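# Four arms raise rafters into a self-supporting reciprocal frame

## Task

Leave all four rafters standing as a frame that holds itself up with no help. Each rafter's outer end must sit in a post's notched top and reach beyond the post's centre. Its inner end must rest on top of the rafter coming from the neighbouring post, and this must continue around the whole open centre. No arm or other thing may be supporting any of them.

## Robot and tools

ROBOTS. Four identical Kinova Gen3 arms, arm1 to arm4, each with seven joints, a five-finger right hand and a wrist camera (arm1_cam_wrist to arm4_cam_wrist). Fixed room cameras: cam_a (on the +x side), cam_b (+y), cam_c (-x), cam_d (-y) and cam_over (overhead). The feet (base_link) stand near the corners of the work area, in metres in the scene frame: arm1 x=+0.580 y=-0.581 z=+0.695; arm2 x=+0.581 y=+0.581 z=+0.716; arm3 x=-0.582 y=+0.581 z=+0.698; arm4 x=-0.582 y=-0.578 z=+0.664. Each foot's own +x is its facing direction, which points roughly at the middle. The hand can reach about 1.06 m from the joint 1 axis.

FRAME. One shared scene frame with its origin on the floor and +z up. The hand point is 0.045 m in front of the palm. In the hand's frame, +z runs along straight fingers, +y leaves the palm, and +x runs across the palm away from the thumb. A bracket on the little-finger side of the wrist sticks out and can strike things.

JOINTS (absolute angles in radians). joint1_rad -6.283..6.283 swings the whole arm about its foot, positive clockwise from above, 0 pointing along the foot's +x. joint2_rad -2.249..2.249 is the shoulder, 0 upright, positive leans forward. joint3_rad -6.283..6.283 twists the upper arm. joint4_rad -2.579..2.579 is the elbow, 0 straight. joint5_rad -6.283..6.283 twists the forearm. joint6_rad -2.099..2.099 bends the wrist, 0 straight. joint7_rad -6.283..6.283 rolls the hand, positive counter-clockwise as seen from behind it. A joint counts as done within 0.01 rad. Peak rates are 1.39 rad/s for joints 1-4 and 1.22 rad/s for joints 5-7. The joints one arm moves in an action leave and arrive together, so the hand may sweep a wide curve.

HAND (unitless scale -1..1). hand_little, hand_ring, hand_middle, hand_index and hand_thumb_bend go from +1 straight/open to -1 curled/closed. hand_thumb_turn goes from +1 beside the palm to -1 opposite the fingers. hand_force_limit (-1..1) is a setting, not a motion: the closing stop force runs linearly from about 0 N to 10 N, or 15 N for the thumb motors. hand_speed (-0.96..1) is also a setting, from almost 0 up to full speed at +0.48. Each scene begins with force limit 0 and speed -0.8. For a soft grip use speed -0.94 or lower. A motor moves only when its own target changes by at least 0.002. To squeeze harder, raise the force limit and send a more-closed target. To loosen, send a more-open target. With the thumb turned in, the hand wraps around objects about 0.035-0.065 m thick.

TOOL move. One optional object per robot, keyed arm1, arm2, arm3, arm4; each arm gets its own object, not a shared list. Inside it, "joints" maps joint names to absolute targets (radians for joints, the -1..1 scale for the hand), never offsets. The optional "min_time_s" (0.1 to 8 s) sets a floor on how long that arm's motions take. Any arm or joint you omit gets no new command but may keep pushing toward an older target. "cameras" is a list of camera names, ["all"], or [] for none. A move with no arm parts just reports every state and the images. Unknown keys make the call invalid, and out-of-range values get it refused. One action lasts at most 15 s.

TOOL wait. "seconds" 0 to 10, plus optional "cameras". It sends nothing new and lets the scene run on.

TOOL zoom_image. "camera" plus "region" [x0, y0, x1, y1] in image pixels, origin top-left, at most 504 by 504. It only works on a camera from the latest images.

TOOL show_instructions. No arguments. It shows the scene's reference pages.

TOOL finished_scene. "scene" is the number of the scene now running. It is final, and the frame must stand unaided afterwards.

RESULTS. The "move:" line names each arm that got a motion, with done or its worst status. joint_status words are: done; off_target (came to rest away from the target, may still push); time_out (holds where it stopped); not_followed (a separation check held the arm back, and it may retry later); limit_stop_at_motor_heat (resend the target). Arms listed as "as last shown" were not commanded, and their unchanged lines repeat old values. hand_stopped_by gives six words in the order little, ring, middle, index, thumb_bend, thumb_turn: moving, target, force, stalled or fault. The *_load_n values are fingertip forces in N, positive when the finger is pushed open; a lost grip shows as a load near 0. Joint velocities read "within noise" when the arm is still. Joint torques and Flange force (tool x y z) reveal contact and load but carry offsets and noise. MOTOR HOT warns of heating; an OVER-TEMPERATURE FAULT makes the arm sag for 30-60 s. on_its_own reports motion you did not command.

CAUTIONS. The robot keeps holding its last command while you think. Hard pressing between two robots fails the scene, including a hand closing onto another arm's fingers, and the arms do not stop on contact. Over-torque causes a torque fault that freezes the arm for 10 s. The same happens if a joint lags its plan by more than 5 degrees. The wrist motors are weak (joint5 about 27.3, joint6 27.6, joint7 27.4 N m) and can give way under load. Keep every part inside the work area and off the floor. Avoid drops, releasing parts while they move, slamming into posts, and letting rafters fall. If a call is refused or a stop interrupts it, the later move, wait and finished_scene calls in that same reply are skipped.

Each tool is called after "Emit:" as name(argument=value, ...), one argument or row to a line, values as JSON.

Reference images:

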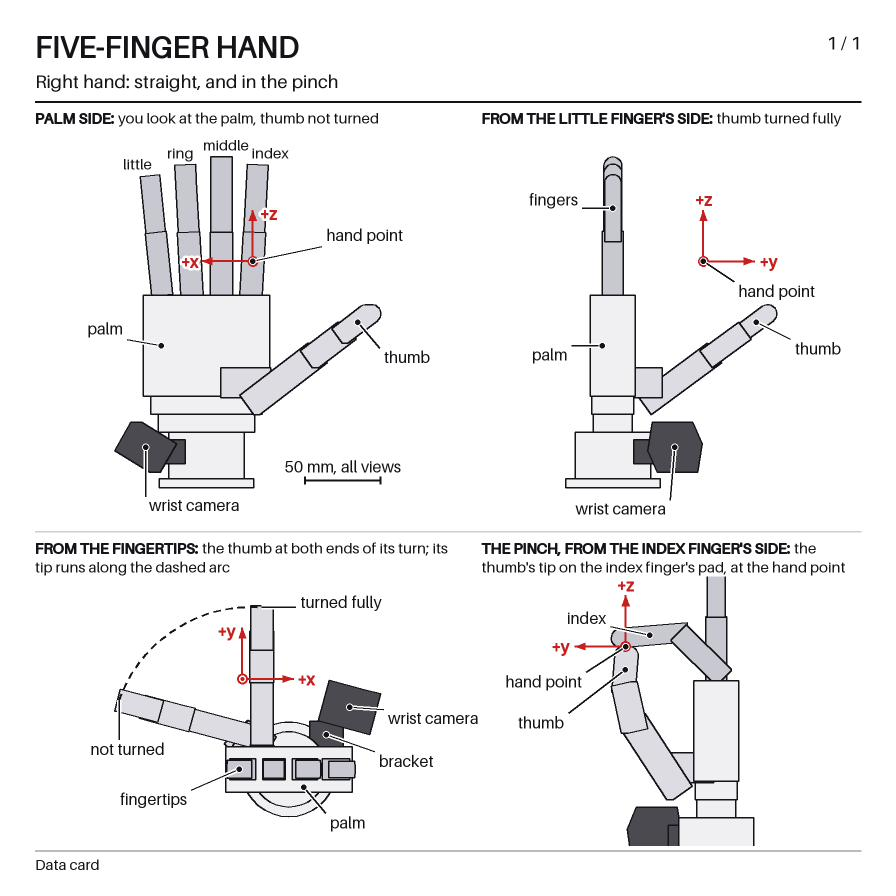

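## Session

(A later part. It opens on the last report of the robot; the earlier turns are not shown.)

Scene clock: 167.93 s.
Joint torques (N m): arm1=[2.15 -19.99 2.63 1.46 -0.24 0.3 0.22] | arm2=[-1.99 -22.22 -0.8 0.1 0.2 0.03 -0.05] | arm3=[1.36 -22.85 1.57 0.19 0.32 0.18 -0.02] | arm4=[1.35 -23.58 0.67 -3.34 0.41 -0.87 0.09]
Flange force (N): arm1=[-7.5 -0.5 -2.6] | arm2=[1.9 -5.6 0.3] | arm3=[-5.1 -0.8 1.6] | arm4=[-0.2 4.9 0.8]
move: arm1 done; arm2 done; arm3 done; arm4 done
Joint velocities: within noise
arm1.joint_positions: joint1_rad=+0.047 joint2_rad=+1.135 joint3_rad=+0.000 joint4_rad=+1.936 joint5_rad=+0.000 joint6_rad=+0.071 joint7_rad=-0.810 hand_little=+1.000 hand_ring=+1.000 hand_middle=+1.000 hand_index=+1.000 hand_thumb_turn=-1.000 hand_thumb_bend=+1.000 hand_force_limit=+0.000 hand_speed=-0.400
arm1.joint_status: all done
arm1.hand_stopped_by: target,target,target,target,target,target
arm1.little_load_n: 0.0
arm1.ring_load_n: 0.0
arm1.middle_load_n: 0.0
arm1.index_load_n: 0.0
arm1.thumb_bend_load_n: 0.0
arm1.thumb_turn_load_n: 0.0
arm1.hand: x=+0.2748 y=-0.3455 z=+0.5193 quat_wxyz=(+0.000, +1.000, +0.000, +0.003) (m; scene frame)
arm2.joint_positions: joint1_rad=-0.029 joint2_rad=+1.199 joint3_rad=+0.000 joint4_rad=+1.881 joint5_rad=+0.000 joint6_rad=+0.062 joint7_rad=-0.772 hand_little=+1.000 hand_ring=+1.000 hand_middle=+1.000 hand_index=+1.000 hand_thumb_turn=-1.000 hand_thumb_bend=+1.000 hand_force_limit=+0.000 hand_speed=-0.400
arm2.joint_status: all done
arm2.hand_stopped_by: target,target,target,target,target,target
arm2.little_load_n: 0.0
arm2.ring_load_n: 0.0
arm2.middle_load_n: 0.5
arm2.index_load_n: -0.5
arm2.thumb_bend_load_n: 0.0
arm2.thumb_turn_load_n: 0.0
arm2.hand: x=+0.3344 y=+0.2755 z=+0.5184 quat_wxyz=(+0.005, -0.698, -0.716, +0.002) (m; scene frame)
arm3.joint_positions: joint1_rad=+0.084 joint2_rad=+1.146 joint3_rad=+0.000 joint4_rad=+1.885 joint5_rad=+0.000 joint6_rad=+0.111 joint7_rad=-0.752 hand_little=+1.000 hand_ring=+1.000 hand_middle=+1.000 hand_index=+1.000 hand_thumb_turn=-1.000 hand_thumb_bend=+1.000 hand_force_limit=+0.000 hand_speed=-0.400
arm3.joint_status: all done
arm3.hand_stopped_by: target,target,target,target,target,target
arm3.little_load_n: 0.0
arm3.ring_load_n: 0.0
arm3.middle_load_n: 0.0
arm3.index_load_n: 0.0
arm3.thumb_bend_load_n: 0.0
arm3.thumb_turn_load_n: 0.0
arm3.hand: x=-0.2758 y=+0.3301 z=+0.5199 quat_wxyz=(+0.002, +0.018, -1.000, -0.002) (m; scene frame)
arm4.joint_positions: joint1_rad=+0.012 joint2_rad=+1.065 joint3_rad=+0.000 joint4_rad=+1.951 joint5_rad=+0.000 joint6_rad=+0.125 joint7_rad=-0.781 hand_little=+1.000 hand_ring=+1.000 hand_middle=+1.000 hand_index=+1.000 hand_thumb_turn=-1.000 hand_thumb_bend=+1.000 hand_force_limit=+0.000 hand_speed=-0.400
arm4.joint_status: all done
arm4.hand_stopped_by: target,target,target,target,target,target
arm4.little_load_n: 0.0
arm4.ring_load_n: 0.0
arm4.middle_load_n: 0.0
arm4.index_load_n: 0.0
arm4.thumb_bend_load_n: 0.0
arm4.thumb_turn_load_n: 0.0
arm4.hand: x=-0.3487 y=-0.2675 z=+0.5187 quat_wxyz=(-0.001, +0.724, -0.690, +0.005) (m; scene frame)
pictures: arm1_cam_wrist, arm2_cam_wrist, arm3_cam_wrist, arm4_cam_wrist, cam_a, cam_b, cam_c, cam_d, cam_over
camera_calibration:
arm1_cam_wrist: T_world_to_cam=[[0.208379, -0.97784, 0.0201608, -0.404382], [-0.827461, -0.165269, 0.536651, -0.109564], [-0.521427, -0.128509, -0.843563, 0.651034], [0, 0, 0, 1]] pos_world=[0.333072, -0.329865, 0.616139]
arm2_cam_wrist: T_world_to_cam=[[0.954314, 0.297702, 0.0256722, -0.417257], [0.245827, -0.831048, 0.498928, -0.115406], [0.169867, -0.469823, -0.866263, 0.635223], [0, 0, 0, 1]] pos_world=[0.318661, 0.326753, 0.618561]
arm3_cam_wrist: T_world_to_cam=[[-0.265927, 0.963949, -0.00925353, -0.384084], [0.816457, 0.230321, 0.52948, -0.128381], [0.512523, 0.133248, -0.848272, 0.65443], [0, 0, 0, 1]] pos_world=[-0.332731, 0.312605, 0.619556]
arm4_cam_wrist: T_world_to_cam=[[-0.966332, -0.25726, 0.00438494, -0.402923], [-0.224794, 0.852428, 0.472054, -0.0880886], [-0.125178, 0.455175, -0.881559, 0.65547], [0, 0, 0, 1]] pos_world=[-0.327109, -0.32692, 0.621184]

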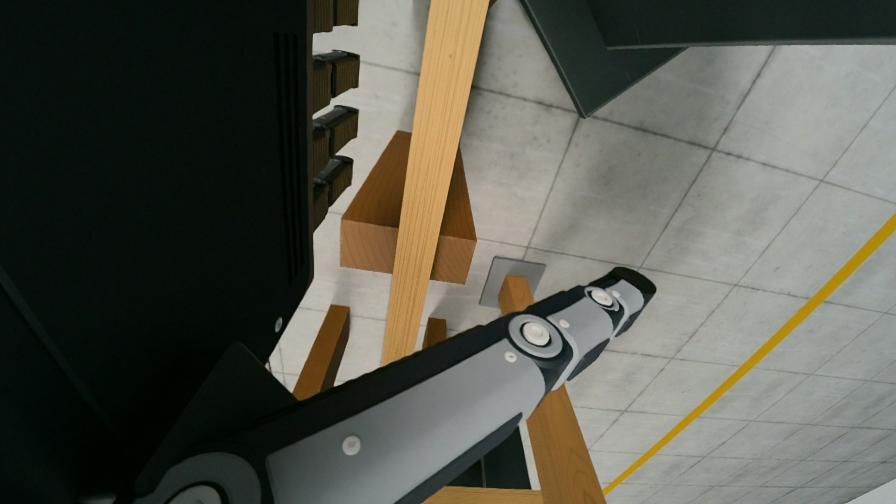

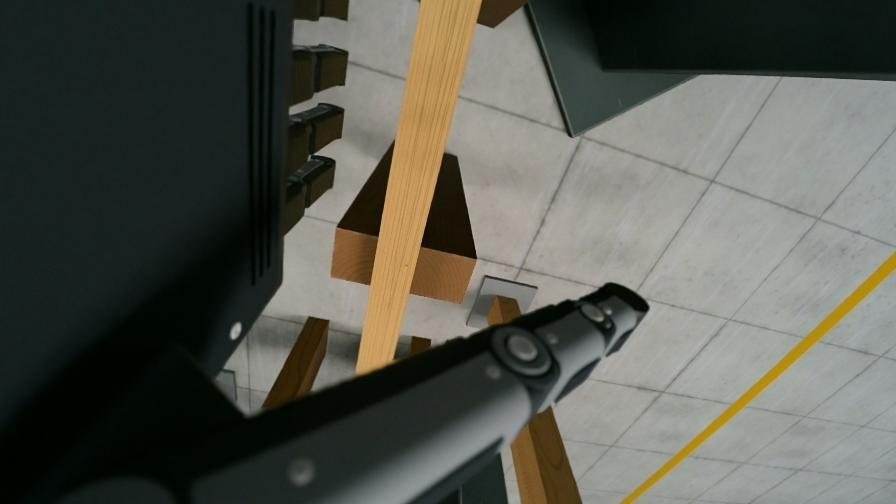

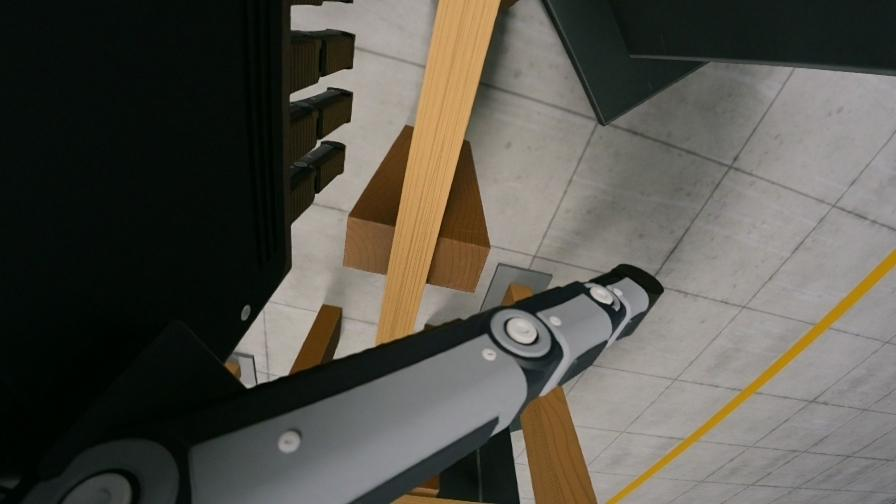

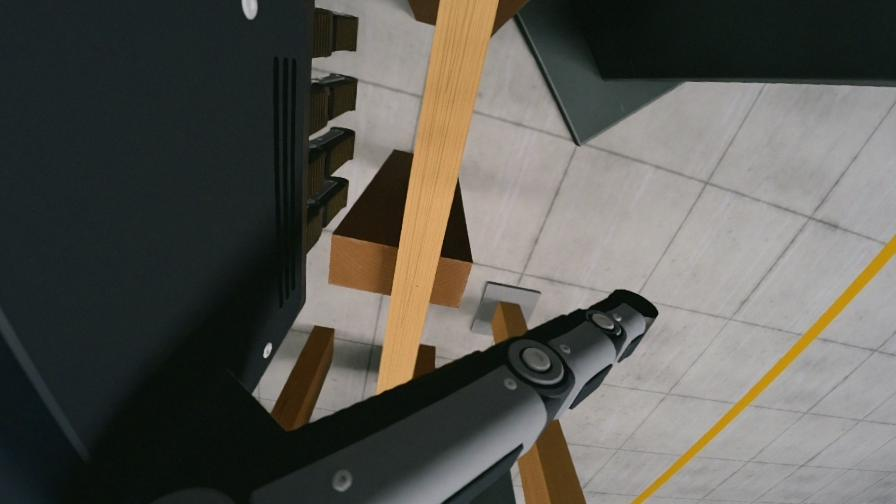

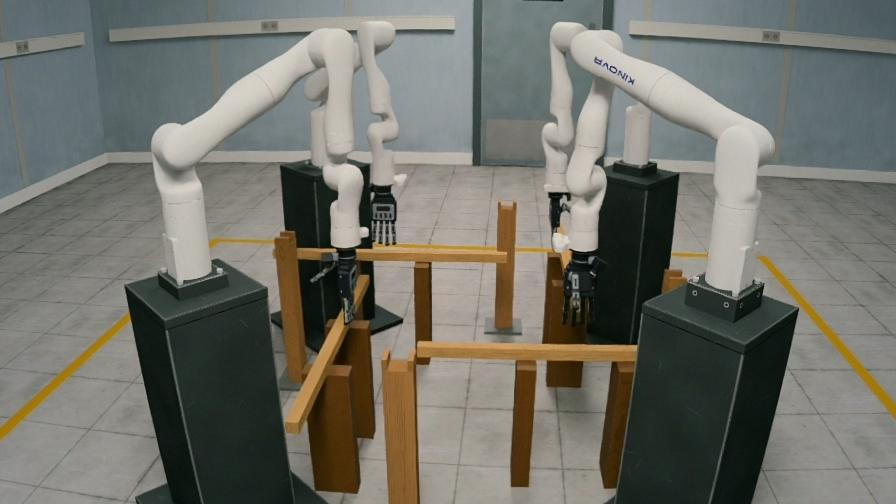

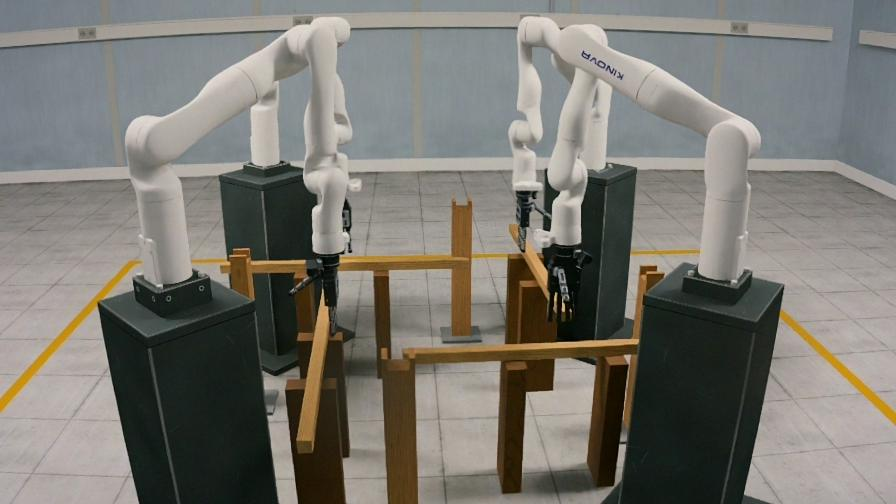

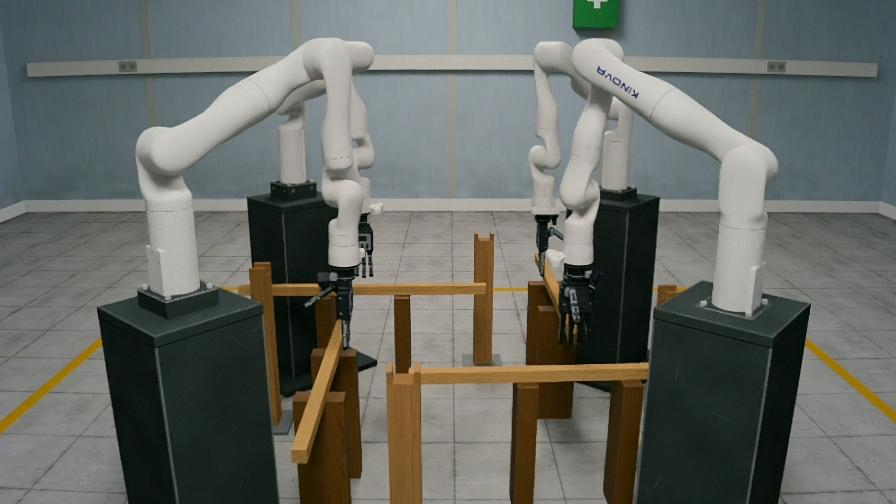

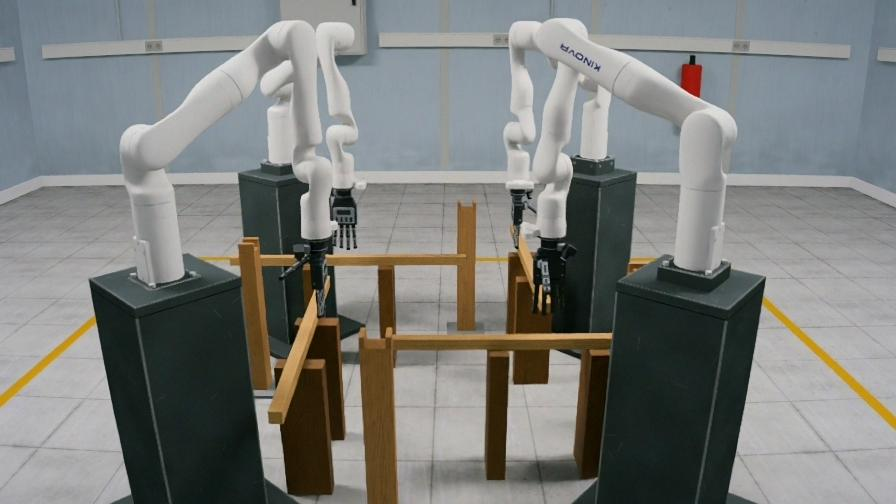

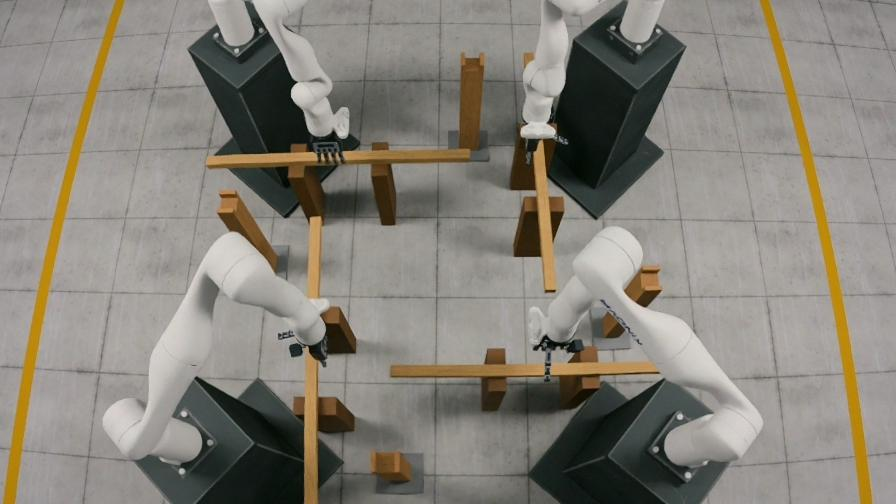

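Emit:
move(
  arm1={"joints":{"joint2_rad":1.4613,"joint4_rad":1.7268,"joint6_rad":-0.0465},"min_time_s":3},
  arm2={"joints":{"joint2_rad":1.5200,"joint4_rad":1.6494,"joint6_rad":-0.0278},"min_time_s":3},
  arm3={"joints":{"joint2_rad":1.4672,"joint4_rad":1.6757,"joint6_rad":-0.0013},"min_time_s":3},
  arm4={"joints":{"joint2_rad":1.3935,"joint4_rad":1.7699,"joint6_rad":-0.0218},"min_time_s":3},
  cameras=["arm1_cam_wrist","arm2_cam_wrist","arm3_cam_wrist","arm4_cam_wrist"],
)

Emit:
move(
  arm1={"joints":{"hand_little":0.0,"hand_ring":0.0,"hand_middle":0.0,"hand_index":0.0,"hand_speed":-0.8,"hand_force_limit":-0.6}},
  arm2={"joints":{"hand_little":0.0,"hand_ring":0.0,"hand_middle":0.0,"hand_index":0.0,"hand_speed":-0.8,"hand_force_limit":-0.6}},
  arm3={"joints":{"hand_little":0.0,"hand_ring":0.0,"hand_middle":0.0,"hand_index":0.0,"hand_speed":-0.8,"hand_force_limit":-0.6}},
  arm4={"joints":{"hand_little":0.0,"hand_ring":0.0,"hand_middle":0.0,"hand_index":0.0,"hand_speed":-0.8,"hand_force_limit":-0.6}},
  cameras=["arm1_cam_wrist","arm2_cam_wrist","arm3_cam_wrist","arm4_cam_wrist"],
)

Scene clock: 183.83 s.
Joint torques (N m): arm1=[2.08 -20.7 2.68 2.79 -0.22 0.3 0.23] | arm2=[-1.97 -22.83 -0.74 1.1 0.18 -0.01 -0.01] | arm3=[1.28 -23.46 1.62 1.5 0.3 0.16 -0.01] | arm4=[1.34 -24.49 0.85 -1.66 0.41 -0.82 0.09]
Flange force (N): arm1=[-7.6 -0.8 -0.5] | arm2=[1.8 -5.6 1.1] | arm3=[-5.0 -0.9 2.7] | arm4=[0.0 4.8 -0.3]
move: arm1 done; arm2 done; arm3 done; arm4 done
Joint velocities: within noise
arm1.joint_positions: joint1_rad=+0.047 joint2_rad=+1.461 joint3_rad=+0.000 joint4_rad=+1.727 joint5_rad=+0.000 joint6_rad=-0.047 joint7_rad=-0.810 hand_little=+1.000 hand_ring=+1.000 hand_middle=+1.000 hand_index=+1.000 hand_thumb_turn=-1.000 hand_thumb_bend=+1.000 hand_force_limit=+0.000 hand_speed=-0.400
arm1.joint_status: all done
arm1.hand_stopped_by: target,target,target,target,target,target
arm1.little_load_n: 0.0
arm1.ring_load_n: 0.0
arm1.middle_load_n: 0.0
arm1.index_load_n: 0.0
arm1.thumb_bend_load_n: 0.0
arm1.thumb_turn_load_n: 0.0
arm1.hand: x=+0.2757 y=-0.3455 z=+0.3872 quat_wxyz=(+0.000, +1.000, +0.000, +0.003) (m; scene frame)
arm2.joint_positions: joint1_rad=-0.029 joint2_rad=+1.520 joint3_rad=+0.000 joint4_rad=+1.649 joint5_rad=+0.000 joint6_rad=-0.028 joint7_rad=-0.772 hand_little=+1.000 hand_ring=+1.000 hand_middle=+1.000 hand_index=+1.000 hand_thumb_turn=-1.000 hand_thumb_bend=+1.000 hand_force_limit=+0.000 hand_speed=-0.400
arm2.joint_status: all done
arm2.hand_stopped_by: target,target,target,target,target,target
arm2.little_load_n: 0.0
arm2.ring_load_n: 0.0
arm2.middle_load_n: 0.0
arm2.index_load_n: 0.0
arm2.thumb_bend_load_n: 0.0
arm2.thumb_turn_load_n: 0.0
arm2.hand: x=+0.3332 y=+0.2762 z=+0.3863 quat_wxyz=(+0.005, -0.698, -0.716, +0.002) (m; scene frame)
arm3.joint_positions: joint1_rad=+0.084 joint2_rad=+1.467 joint3_rad=+0.000 joint4_rad=+1.676 joint5_rad=+0.000 joint6_rad=-0.001 joint7_rad=-0.752 hand_little=+1.000 hand_ring=+1.000 hand_middle=+1.000 hand_index=+1.000 hand_thumb_turn=-1.000 hand_thumb_bend=+1.000 hand_force_limit=+0.000 hand_speed=-0.400
arm3.joint_status: all done
arm3.hand_stopped_by: target,target,target,target,target,target
arm3.little_load_n: 0.0
arm3.ring_load_n: 0.0
arm3.middle_load_n: 0.0
arm3.index_load_n: 0.0
arm3.thumb_bend_load_n: 0.0
arm3.thumb_turn_load_n: 0.0
arm3.hand: x=-0.2763 y=+0.3305 z=+0.3880 quat_wxyz=(+0.002, +0.018, -1.000, -0.002) (m; scene frame)
arm4.joint_positions: joint1_rad=+0.012 joint2_rad=+1.394 joint3_rad=+0.000 joint4_rad=+1.770 joint5_rad=+0.000 joint6_rad=-0.022 joint7_rad=-0.781 hand_little=+1.000 hand_ring=+1.000 hand_middle=+1.000 hand_index=+1.000 hand_thumb_turn=-1.000 hand_thumb_bend=+1.000 hand_force_limit=+0.000 hand_speed=-0.400
arm4.joint_status: all done
arm4.hand_stopped_by: target,target,target,target,target,target
arm4.little_load_n: 0.0
arm4.ring_load_n: 0.0
arm4.middle_load_n: 0.0
arm4.index_load_n: 0.0
arm4.thumb_bend_load_n: 0.0
arm4.thumb_turn_load_n: 0.0
arm4.hand: x=-0.3476 y=-0.2682 z=+0.3866 quat_wxyz=(-0.001, +0.724, -0.690, +0.005) (m; scene frame)
pictures: arm1_cam_wrist, arm2_cam_wrist, arm3_cam_wrist, arm4_cam_wrist
camera_calibration:
arm1_cam_wrist: T_world_to_cam=[[0.208369, -0.977843, 0.0201432, -0.401896], [-0.827418, -0.165259, 0.536721, -0.0379733], [-0.5215, -0.128503, -0.843519, 0.540074], [0, 0, 0, 1]] pos_world=[0.333971, -0.329865, 0.484039]
arm2_cam_wrist: T_world_to_cam=[[0.954334, 0.297644, 0.0255634, -0.412739], [0.245818, -0.83102, 0.498979, -0.0487106], [0.169762, -0.469909, -0.866237, 0.521341], [0, 0, 0, 1]] pos_world=[0.317361, 0.327353, 0.486461]
arm3_cam_wrist: T_world_to_cam=[[-0.265927, 0.963949, -0.00925353, -0.385921], [0.816457, 0.230321, 0.52948, -0.0581967], [0.512523, 0.133248, -0.848272, 0.542648], [0, 0, 0, 1]] pos_world=[-0.333231, 0.313105, 0.487556]
arm4_cam_wrist: T_world_to_cam=[[-0.966342, -0.257221, 0.00451604, -0.401516], [-0.224697, 0.852443, 0.472073, -0.0248589], [-0.125277, 0.455169, -0.881548, 0.539432], [0, 0, 0, 1]] pos_world=[-0.326009, -0.32762, 0.489084]

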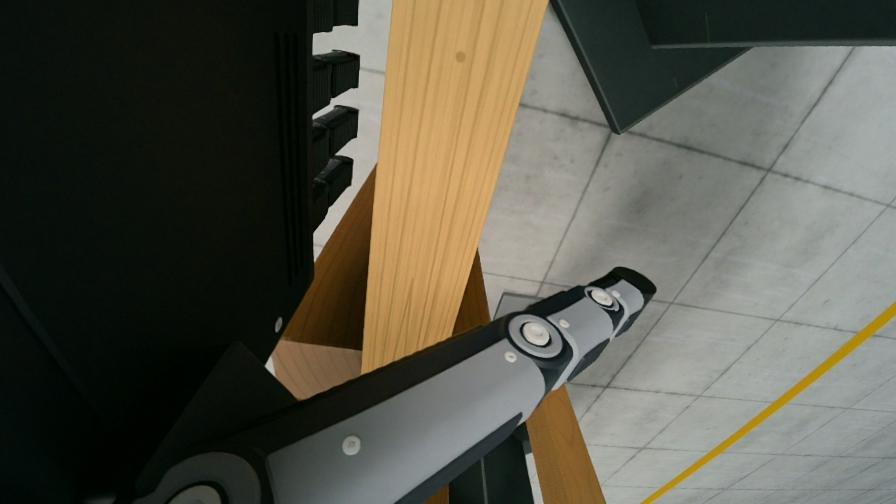

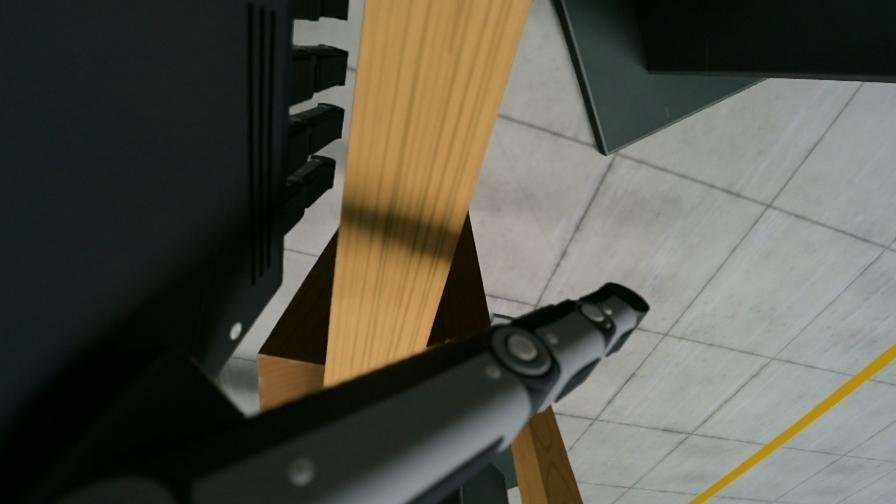

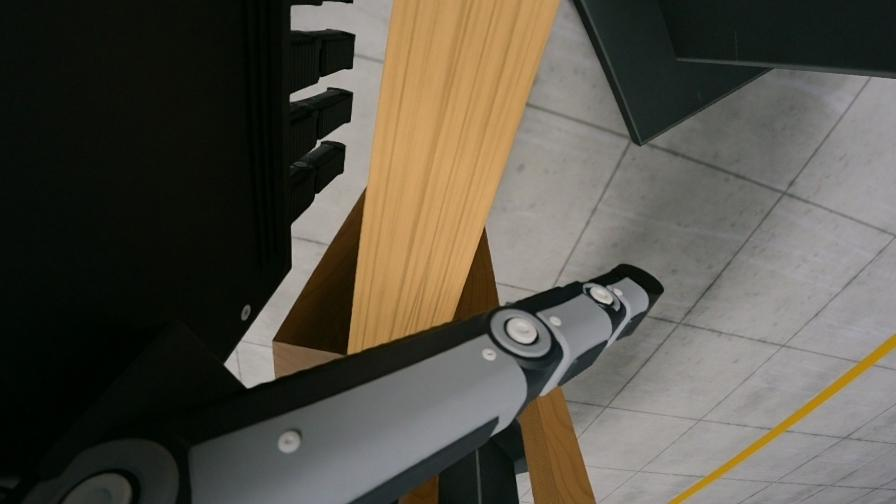

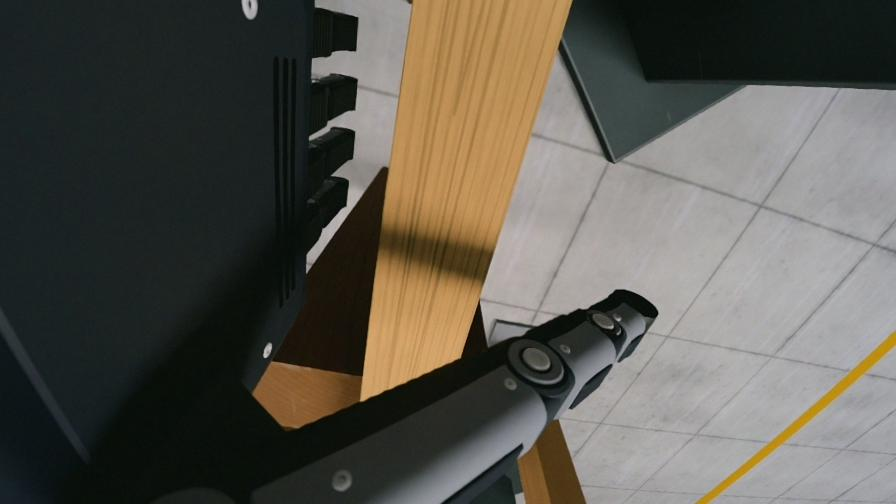

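Scene clock: 186.13 s.
Joint torques (N m): arm1=[2.18 -20.71 2.61 2.8 -0.19 0.28 0.2] | arm2=[-1.96 -22.83 -0.84 1.21 0.17 0.03 -0.08] | arm3=[1.31 -23.46 1.65 1.48 0.33 0.18 -0.01] | arm4=[1.33 -24.48 0.74 -1.63 0.41 -0.79 0.1]
Flange force (N): arm1=[-7.8 -0.7 -0.5] | arm2=[1.7 -5.8 1.3] | arm3=[-5.0 -0.8 2.6] | arm4=[0.0 4.9 -0.2]
move: arm1 done; arm2 done; arm3 done; arm4 done
Joint velocities: within noise
arm1.joint_positions: joint1_rad=+0.047 joint2_rad=+1.461 joint3_rad=+0.000 joint4_rad=+1.727 joint5_rad=+0.000 joint6_rad=-0.047 joint7_rad=-0.810 hand_little=+0.000 hand_ring=+0.000 hand_middle=+0.000 hand_index=+0.000 hand_thumb_turn=-1.000 hand_thumb_bend=+1.000 hand_force_limit=-0.600 hand_speed=-0.800
arm1.joint_status: all done
arm1.hand_stopped_by: target,target,target,target,target,target
arm1.little_load_n: 0.0
arm1.ring_load_n: 0.0
arm1.middle_load_n: 0.0
arm1.index_load_n: 0.0
arm1.thumb_bend_load_n: 0.0
arm1.thumb_turn_load_n: 0.0
arm1.hand: x=+0.2757 y=-0.3455 z=+0.3872 quat_wxyz=(+0.000, +1.000, +0.000, +0.003) (m; scene frame)
arm2.joint_positions: joint1_rad=-0.029 joint2_rad=+1.520 joint3_rad=+0.000 joint4_rad=+1.649 joint5_rad=+0.000 joint6_rad=-0.028 joint7_rad=-0.772 hand_little=+0.000 hand_ring=+0.000 hand_middle=+0.000 hand_index=+0.000 hand_thumb_turn=-1.000 hand_thumb_bend=+1.000 hand_force_limit=-0.600 hand_speed=-0.800
arm2.joint_status: all done
arm2.hand_stopped_by: target,target,target,target,target,target
arm2.little_load_n: 0.0
arm2.ring_load_n: 0.0
arm2.middle_load_n: 0.0
arm2.index_load_n: 0.0
arm2.thumb_bend_load_n: 0.0
arm2.thumb_turn_load_n: 0.0
arm2.hand: x=+0.3332 y=+0.2762 z=+0.3863 quat_wxyz=(+0.005, -0.698, -0.716, +0.002) (m; scene frame)
arm3.joint_positions: joint1_rad=+0.084 joint2_rad=+1.467 joint3_rad=+0.000 joint4_rad=+1.676 joint5_rad=+0.000 joint6_rad=-0.001 joint7_rad=-0.752 hand_little=+0.000 hand_ring=+0.000 hand_middle=+0.000 hand_index=+0.000 hand_thumb_turn=-1.000 hand_thumb_bend=+1.000 hand_force_limit=-0.600 hand_speed=-0.800
arm3.joint_status: all done
arm3.hand_stopped_by: target,target,target,target,target,target
arm3.little_load_n: 0.0
arm3.ring_load_n: 0.0
arm3.middle_load_n: 0.0
arm3.index_load_n: 0.0
arm3.thumb_bend_load_n: 0.0
arm3.thumb_turn_load_n: 0.0
arm3.hand: x=-0.2763 y=+0.3305 z=+0.3880 quat_wxyz=(+0.002, +0.018, -1.000, -0.002) (m; scene frame)
arm4.joint_positions: joint1_rad=+0.012 joint2_rad=+1.394 joint3_rad=+0.000 joint4_rad=+1.770 joint5_rad=+0.000 joint6_rad=-0.022 joint7_rad=-0.781 hand_little=+0.000 hand_ring=+0.000 hand_middle=+0.000 hand_index=+0.000 hand_thumb_turn=-1.000 hand_thumb_bend=+1.000 hand_force_limit=-0.600 hand_speed=-0.800
arm4.joint_status: all done
arm4.hand_stopped_by: target,target,target,target,target,target
arm4.little_load_n: 0.5
arm4.ring_load_n: 0.0
arm4.middle_load_n: 0.0
arm4.index_load_n: 0.0
arm4.thumb_bend_load_n: 0.0
arm4.thumb_turn_load_n: 0.0
arm4.hand: x=-0.3476 y=-0.2682 z=+0.3866 quat_wxyz=(-0.001, +0.724, -0.690, +0.005) (m; scene frame)
pictures: arm1_cam_wrist, arm2_cam_wrist, arm3_cam_wrist, arm4_cam_wrist
camera_calibration:
arm1_cam_wrist: T_world_to_cam=[[0.208369, -0.977843, 0.0201432, -0.401896], [-0.827418, -0.165259, 0.536721, -0.0379733], [-0.5215, -0.128503, -0.843519, 0.540074], [0, 0, 0, 1]] pos_world=[0.333971, -0.329865, 0.484039]
arm2_cam_wrist: T_world_to_cam=[[0.954334, 0.297644, 0.0255634, -0.412739], [0.245818, -0.83102, 0.498979, -0.0487106], [0.169762, -0.469909, -0.866237, 0.521341], [0, 0, 0, 1]] pos_world=[0.317361, 0.327353, 0.486461]
arm3_cam_wrist: T_world_to_cam=[[-0.265927, 0.963949, -0.00925353, -0.385921], [0.816457, 0.230321, 0.52948, -0.0581967], [0.512523, 0.133248, -0.848272, 0.542648], [0, 0, 0, 1]] pos_world=[-0.333231, 0.313105, 0.487556]
arm4_cam_wrist: T_world_to_cam=[[-0.966354, -0.257177, 0.00443059, -0.401464], [-0.2247, 0.852453, 0.472053, -0.0248472], [-0.125178, 0.455175, -0.881559, 0.539472], [0, 0, 0, 1]] pos_world=[-0.326009, -0.32762, 0.489084]

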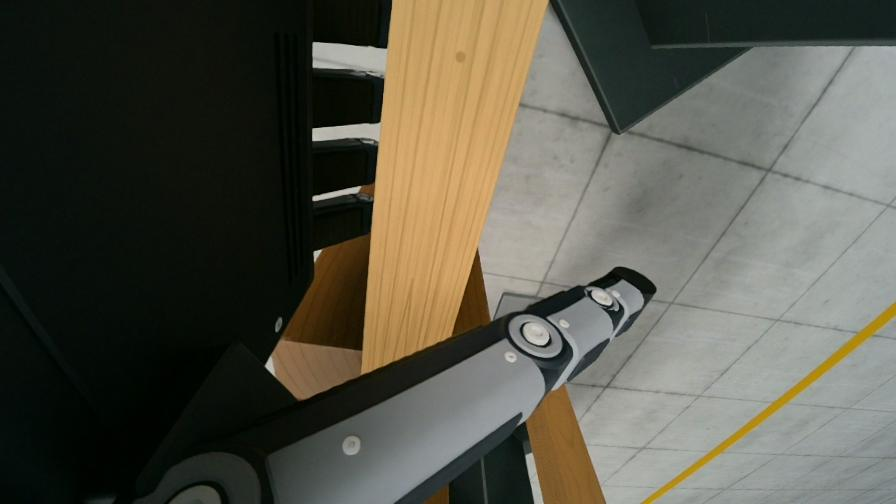

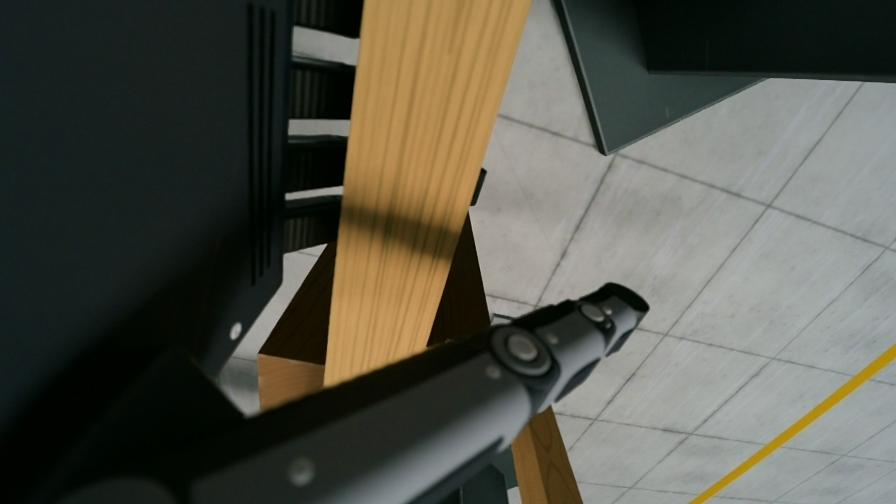

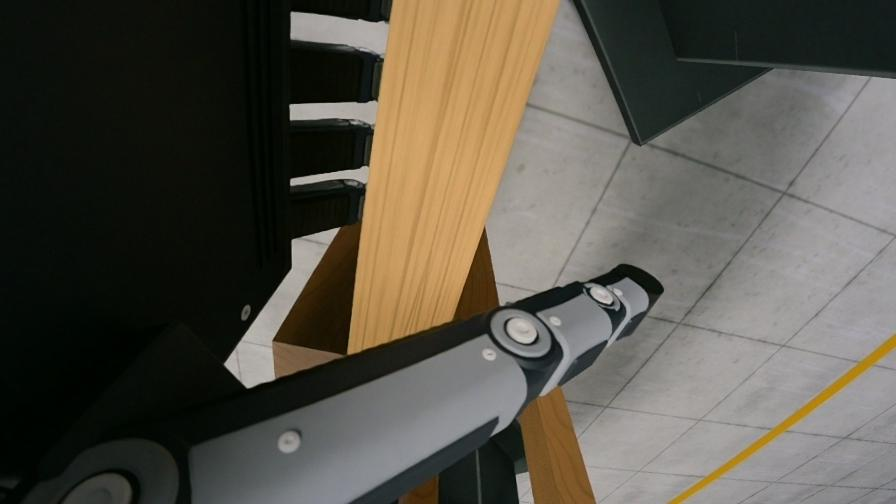

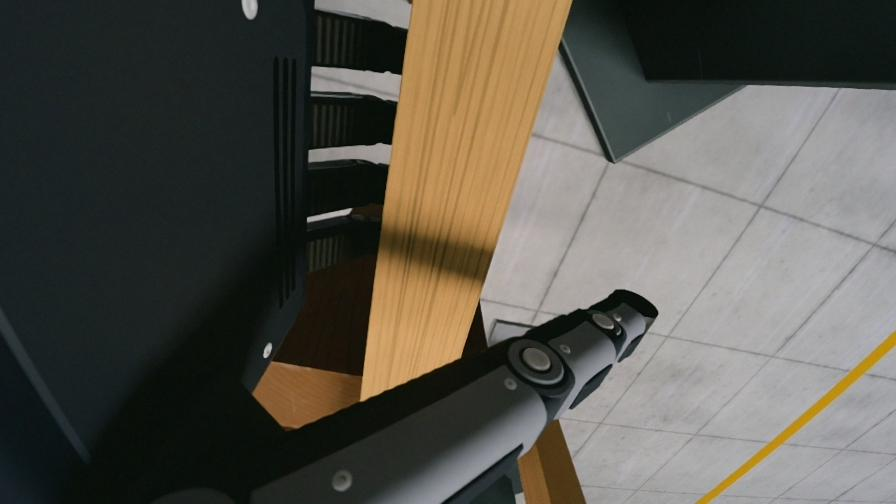

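Emit:
move(
  arm1={"joints":{"hand_thumb_bend":0.42,"hand_speed":-0.7,"hand_force_limit":-0.7}},
  arm2={"joints":{"hand_thumb_bend":0.42,"hand_speed":-0.7,"hand_force_limit":-0.7}},
  arm3={"joints":{"hand_thumb_bend":0.42,"hand_speed":-0.7,"hand_force_limit":-0.7}},
  arm4={"joints":{"hand_thumb_bend":0.42,"hand_speed":-0.7,"hand_force_limit":-0.7}},
)

Emit:
move(
  arm1={"joints":{"hand_thumb_bend":0.0,"hand_speed":-0.88,"hand_force_limit":-0.75}},
  arm2={"joints":{"hand_thumb_bend":0.0,"hand_speed":-0.88,"hand_force_limit":-0.75}},
  arm3={"joints":{"hand_thumb_bend":0.0,"hand_speed":-0.88,"hand_force_limit":-0.75}},
  arm4={"joints":{"hand_thumb_bend":0.0,"hand_speed":-0.88,"hand_force_limit":-0.75}},
  cameras=["arm1_cam_wrist","arm2_cam_wrist","arm3_cam_wrist","arm4_cam_wrist","cam_over"],
)

Scene clock: 197.03 s.
Joint torques (N m): arm1=[2.12 -20.7 2.56 2.86 -0.23 0.32 0.22] | arm2=[-1.97 -22.83 -0.81 1.2 0.22 0.04 -0.05] | arm3=[1.35 -23.5 1.6 1.42 0.34 0.18 -0.02] | arm4=[1.31 -24.44 0.78 -1.63 0.4 -0.8 0.09]
Flange force (N): arm1=[-7.8 -0.9 -0.3] | arm2=[1.7 -5.7 1.3] | arm3=[-5.0 -0.5 2.6] | arm4=[0.0 4.8 -0.3]
move: arm1 done; arm2 done; arm3 done; arm4 done
Joint velocities: within noise
arm1.joint_positions: joint1_rad=+0.047 joint2_rad=+1.461 joint3_rad=+0.000 joint4_rad=+1.727 joint5_rad=+0.000 joint6_rad=-0.047 joint7_rad=-0.810 hand_little=+0.000 hand_ring=+0.000 hand_middle=+0.000 hand_index=+0.000 hand_thumb_turn=-1.000 hand_thumb_bend=+0.420 hand_force_limit=-0.700 hand_speed=-0.700
arm1.joint_status: all done
arm1.hand_stopped_by: target,target,target,target,target,target
arm1.little_load_n: 0.0
arm1.ring_load_n: 0.0
arm1.middle_load_n: 0.0
arm1.index_load_n: 0.0
arm1.thumb_bend_load_n: 0.0
arm1.thumb_turn_load_n: 0.0
arm1.hand: x=+0.2757 y=-0.3455 z=+0.3872 quat_wxyz=(+0.000, +1.000, +0.000, +0.003) (m; scene frame)
arm2.joint_positions: joint1_rad=-0.029 joint2_rad=+1.520 joint3_rad=+0.000 joint4_rad=+1.649 joint5_rad=+0.000 joint6_rad=-0.028 joint7_rad=-0.772 hand_little=+0.000 hand_ring=+0.000 hand_middle=+0.000 hand_index=+0.000 hand_thumb_turn=-1.000 hand_thumb_bend=+0.420 hand_force_limit=-0.700 hand_speed=-0.700
arm2.joint_status: all done
arm2.hand_stopped_by: target,target,target,target,target,target
arm2.little_load_n: 0.0
arm2.ring_load_n: 0.0
arm2.middle_load_n: 0.0
arm2.index_load_n: 0.0
arm2.thumb_bend_load_n: 0.0
arm2.thumb_turn_load_n: 0.0
arm2.hand: x=+0.3332 y=+0.2762 z=+0.3863 quat_wxyz=(+0.005, -0.698, -0.716, +0.002) (m; scene frame)
arm3.joint_positions: joint1_rad=+0.084 joint2_rad=+1.467 joint3_rad=+0.000 joint4_rad=+1.676 joint5_rad=+0.000 joint6_rad=-0.001 joint7_rad=-0.752 hand_little=+0.000 hand_ring=+0.000 hand_middle=+0.000 hand_index=+0.000 hand_thumb_turn=-1.000 hand_thumb_bend=+0.420 hand_force_limit=-0.700 hand_speed=-0.700
arm3.joint_status: all done
arm3.hand_stopped_by: target,target,target,target,target,target
arm3.little_load_n: 0.0
arm3.ring_load_n: 0.0
arm3.middle_load_n: 0.0
arm3.index_load_n: 0.0
arm3.thumb_bend_load_n: 0.0
arm3.thumb_turn_load_n: 0.0
arm3.hand: x=-0.2763 y=+0.3305 z=+0.3880 quat_wxyz=(+0.002, +0.018, -1.000, -0.002) (m; scene frame)
arm4.joint_positions: joint1_rad=+0.012 joint2_rad=+1.394 joint3_rad=+0.000 joint4_rad=+1.770 joint5_rad=+0.000 joint6_rad=-0.022 joint7_rad=-0.781 hand_little=+0.000 hand_ring=+0.000 hand_middle=+0.000 hand_index=+0.000 hand_thumb_turn=-1.000 hand_thumb_bend=+0.420 hand_force_limit=-0.700 hand_speed=-0.700
arm4.joint_status: all done
arm4.hand_stopped_by: target,target,target,target,target,target
arm4.little_load_n: 0.0
arm4.ring_load_n: 0.0
arm4.middle_load_n: 0.0
arm4.index_load_n: 0.0
arm4.thumb_bend_load_n: 0.0
arm4.thumb_turn_load_n: 0.0
arm4.hand: x=-0.3476 y=-0.2682 z=+0.3866 quat_wxyz=(-0.001, +0.724, -0.690, +0.005) (m; scene frame)
pictures: none

Scene clock: 199.00 s.
Joint torques (N m): arm1=[2.66 -20.91 3.35 2.29 -0.24 0.03 0.16] | arm2=[-1.52 -23.1 -0.05 0.45 0.13 -0.32 -0.11] | arm3=[2.02 -23.75 2.64 0.24 0.29 -0.4 -0.06] | arm4=[1.97 -24.77 1.73 -2.74 0.36 -1.4 0.04]
Flange force (N): arm1=[-8.0 0.7 -1.1] | arm2=[1.8 -4.1 0.2] | arm3=[-4.8 2.0 0.6] | arm4=[0.0 7.0 -2.0]
move: arm1 off_target; arm2 off_target; arm3 off_target; arm4 off_target
Joint velocities: within noise
arm1.joint_positions: joint1_rad=+0.047 joint2_rad=+1.461 joint3_rad=+0.000 joint4_rad=+1.727 joint5_rad=+0.000 joint6_rad=-0.047 joint7_rad=-0.810 hand_little=+0.000 hand_ring=+0.000 hand_middle=+0.000 hand_index=+0.000 hand_thumb_turn=-1.000 hand_thumb_bend=+0.209 hand_force_limit=-0.750 hand_speed=-0.880
arm1.joint_status: hand_thumb_bend off_target (ended at +0.209, target +0.000); the others done
arm1.hand_stopped_by: target,target,target,target,force,target
arm1.little_load_n: 0.5
arm1.ring_load_n: 0.0
arm1.middle_load_n: 0.0
arm1.index_load_n: 0.0
arm1.thumb_bend_load_n: 2.0
arm1.thumb_turn_load_n: 0.5
arm1.hand: x=+0.2757 y=-0.3455 z=+0.3872 quat_wxyz=(+0.000, +1.000, +0.000, +0.003) (m; scene frame)
arm2.joint_positions: joint1_rad=-0.029 joint2_rad=+1.520 joint3_rad=+0.000 joint4_rad=+1.649 joint5_rad=+0.000 joint6_rad=-0.028 joint7_rad=-0.772 hand_little=+0.000 hand_ring=+0.000 hand_middle=+0.000 hand_index=+0.000 hand_thumb_turn=-1.000 hand_thumb_bend=+0.145 hand_force_limit=-0.750 hand_speed=-0.880
arm2.joint_status: hand_thumb_bend off_target (ended at +0.145, target +0.000); the others done
arm2.hand_stopped_by: target,target,target,target,force,target
arm2.little_load_n: 0.0
arm2.ring_load_n: 0.0
arm2.middle_load_n: 0.0
arm2.index_load_n: 0.0
arm2.thumb_bend_load_n: 1.5
arm2.thumb_turn_load_n: 0.0
arm2.hand: x=+0.3332 y=+0.2762 z=+0.3863 quat_wxyz=(+0.005, -0.698, -0.716, +0.002) (m; scene frame)
arm3.joint_positions: joint1_rad=+0.084 joint2_rad=+1.467 joint3_rad=+0.000 joint4_rad=+1.676 joint5_rad=+0.000 joint6_rad=-0.001 joint7_rad=-0.752 hand_little=+0.000 hand_ring=+0.000 hand_middle=+0.000 hand_index=+0.000 hand_thumb_turn=-1.000 hand_thumb_bend=+0.279 hand_force_limit=-0.750 hand_speed=-0.880
arm3.joint_status: hand_thumb_bend off_target (ended at +0.279, target +0.000); the others done
arm3.hand_stopped_by: target,target,target,target,force,target
arm3.little_load_n: 0.0
arm3.ring_load_n: 0.0
arm3.middle_load_n: 0.0
arm3.index_load_n: 0.0
arm3.thumb_bend_load_n: 2.0
arm3.thumb_turn_load_n: 0.0
arm3.hand: x=-0.2763 y=+0.3306 z=+0.3880 quat_wxyz=(+0.002, +0.018, -1.000, -0.002) (m; scene frame)
arm4.joint_positions: joint1_rad=+0.012 joint2_rad=+1.394 joint3_rad=+0.000 joint4_rad=+1.770 joint5_rad=+0.000 joint6_rad=-0.022 joint7_rad=-0.781 hand_little=+0.000 hand_ring=+0.000 hand_middle=+0.000 hand_index=+0.000 hand_thumb_turn=-1.000 hand_thumb_bend=+0.301 hand_force_limit=-0.750 hand_speed=-0.880
arm4.joint_status: hand_thumb_bend off_target (ended at +0.301, target +0.000); the others done
arm4.hand_stopped_by: target,target,target,target,force,target
arm4.little_load_n: 0.0
arm4.ring_load_n: 0.5
arm4.middle_load_n: 0.0
arm4.index_load_n: 0.0
arm4.thumb_bend_load_n: 2.0
arm4.thumb_turn_load_n: 0.0
arm4.hand: x=-0.3476 y=-0.2682 z=+0.3866 quat_wxyz=(-0.001, +0.724, -0.690, +0.005) (m; scene frame)
pictures: arm1_cam_wrist, arm2_cam_wrist, arm3_cam_wrist, arm4_cam_wrist, cam_over
camera_calibration:
arm1_cam_wrist: T_world_to_cam=[[0.208369, -0.977843, 0.0201432, -0.401896], [-0.827418, -0.165259, 0.536721, -0.0379733], [-0.5215, -0.128503, -0.843519, 0.540074], [0, 0, 0, 1]] pos_world=[0.333971, -0.329865, 0.484039]
arm2_cam_wrist: T_world_to_cam=[[0.954318, 0.297689, 0.0256464, -0.412789], [0.245814, -0.831008, 0.499, -0.0487233], [0.169859, -0.469901, -0.866222, 0.5213], [0, 0, 0, 1]] pos_world=[0.317361, 0.327353, 0.486461]
arm3_cam_wrist: T_world_to_cam=[[-0.265929, 0.963948, -0.00925468, -0.38592], [0.816457, 0.230323, 0.52948, -0.0582505], [0.512523, 0.133248, -0.848272, 0.542733], [0, 0, 0, 1]] pos_world=[-0.333231, 0.313105, 0.487656]
arm4_cam_wrist: T_world_to_cam=[[-0.966342, -0.257221, 0.00451604, -0.401516], [-0.224697, 0.852443, 0.472073, -0.0248589], [-0.125277, 0.455169, -0.881548, 0.539432], [0, 0, 0, 1]] pos_world=[-0.326009, -0.32762, 0.489084]

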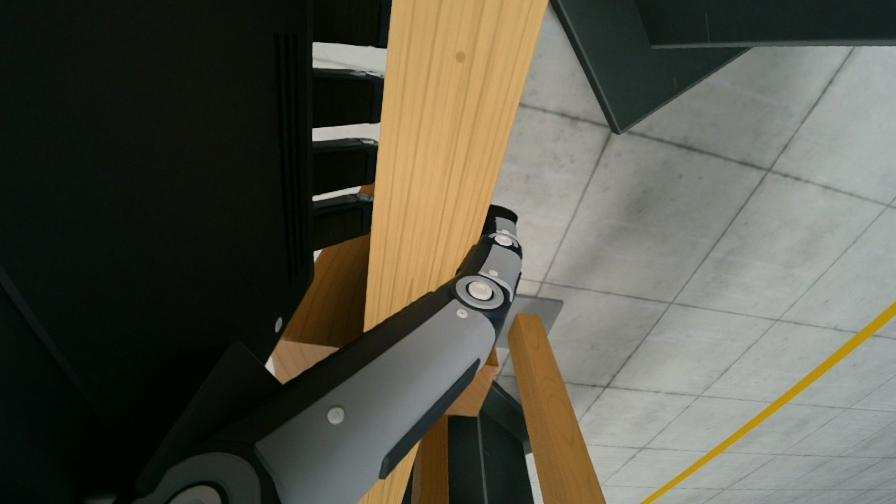

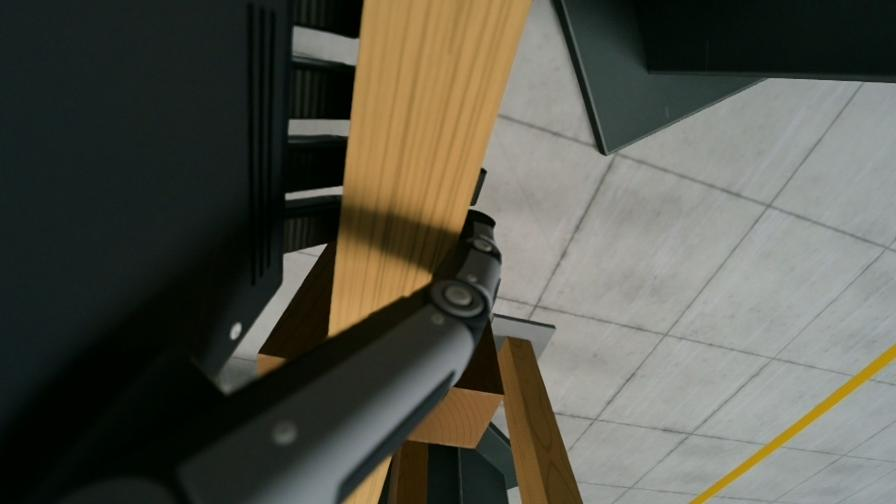

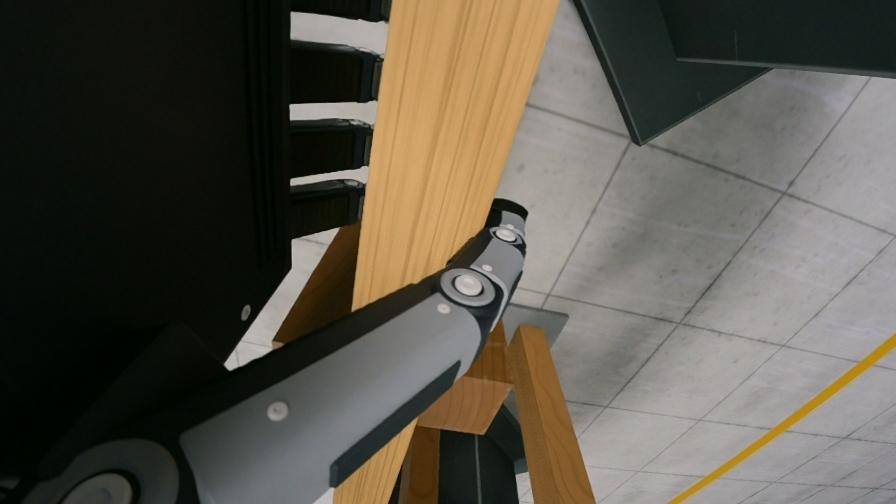

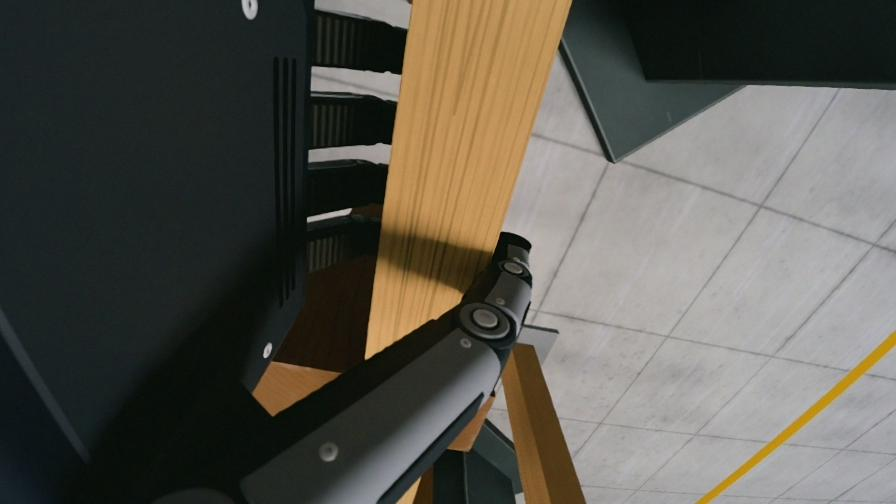

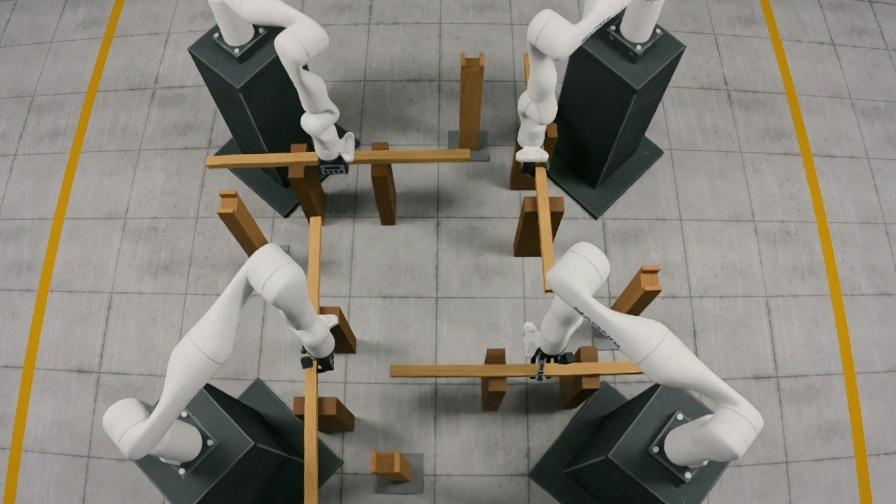

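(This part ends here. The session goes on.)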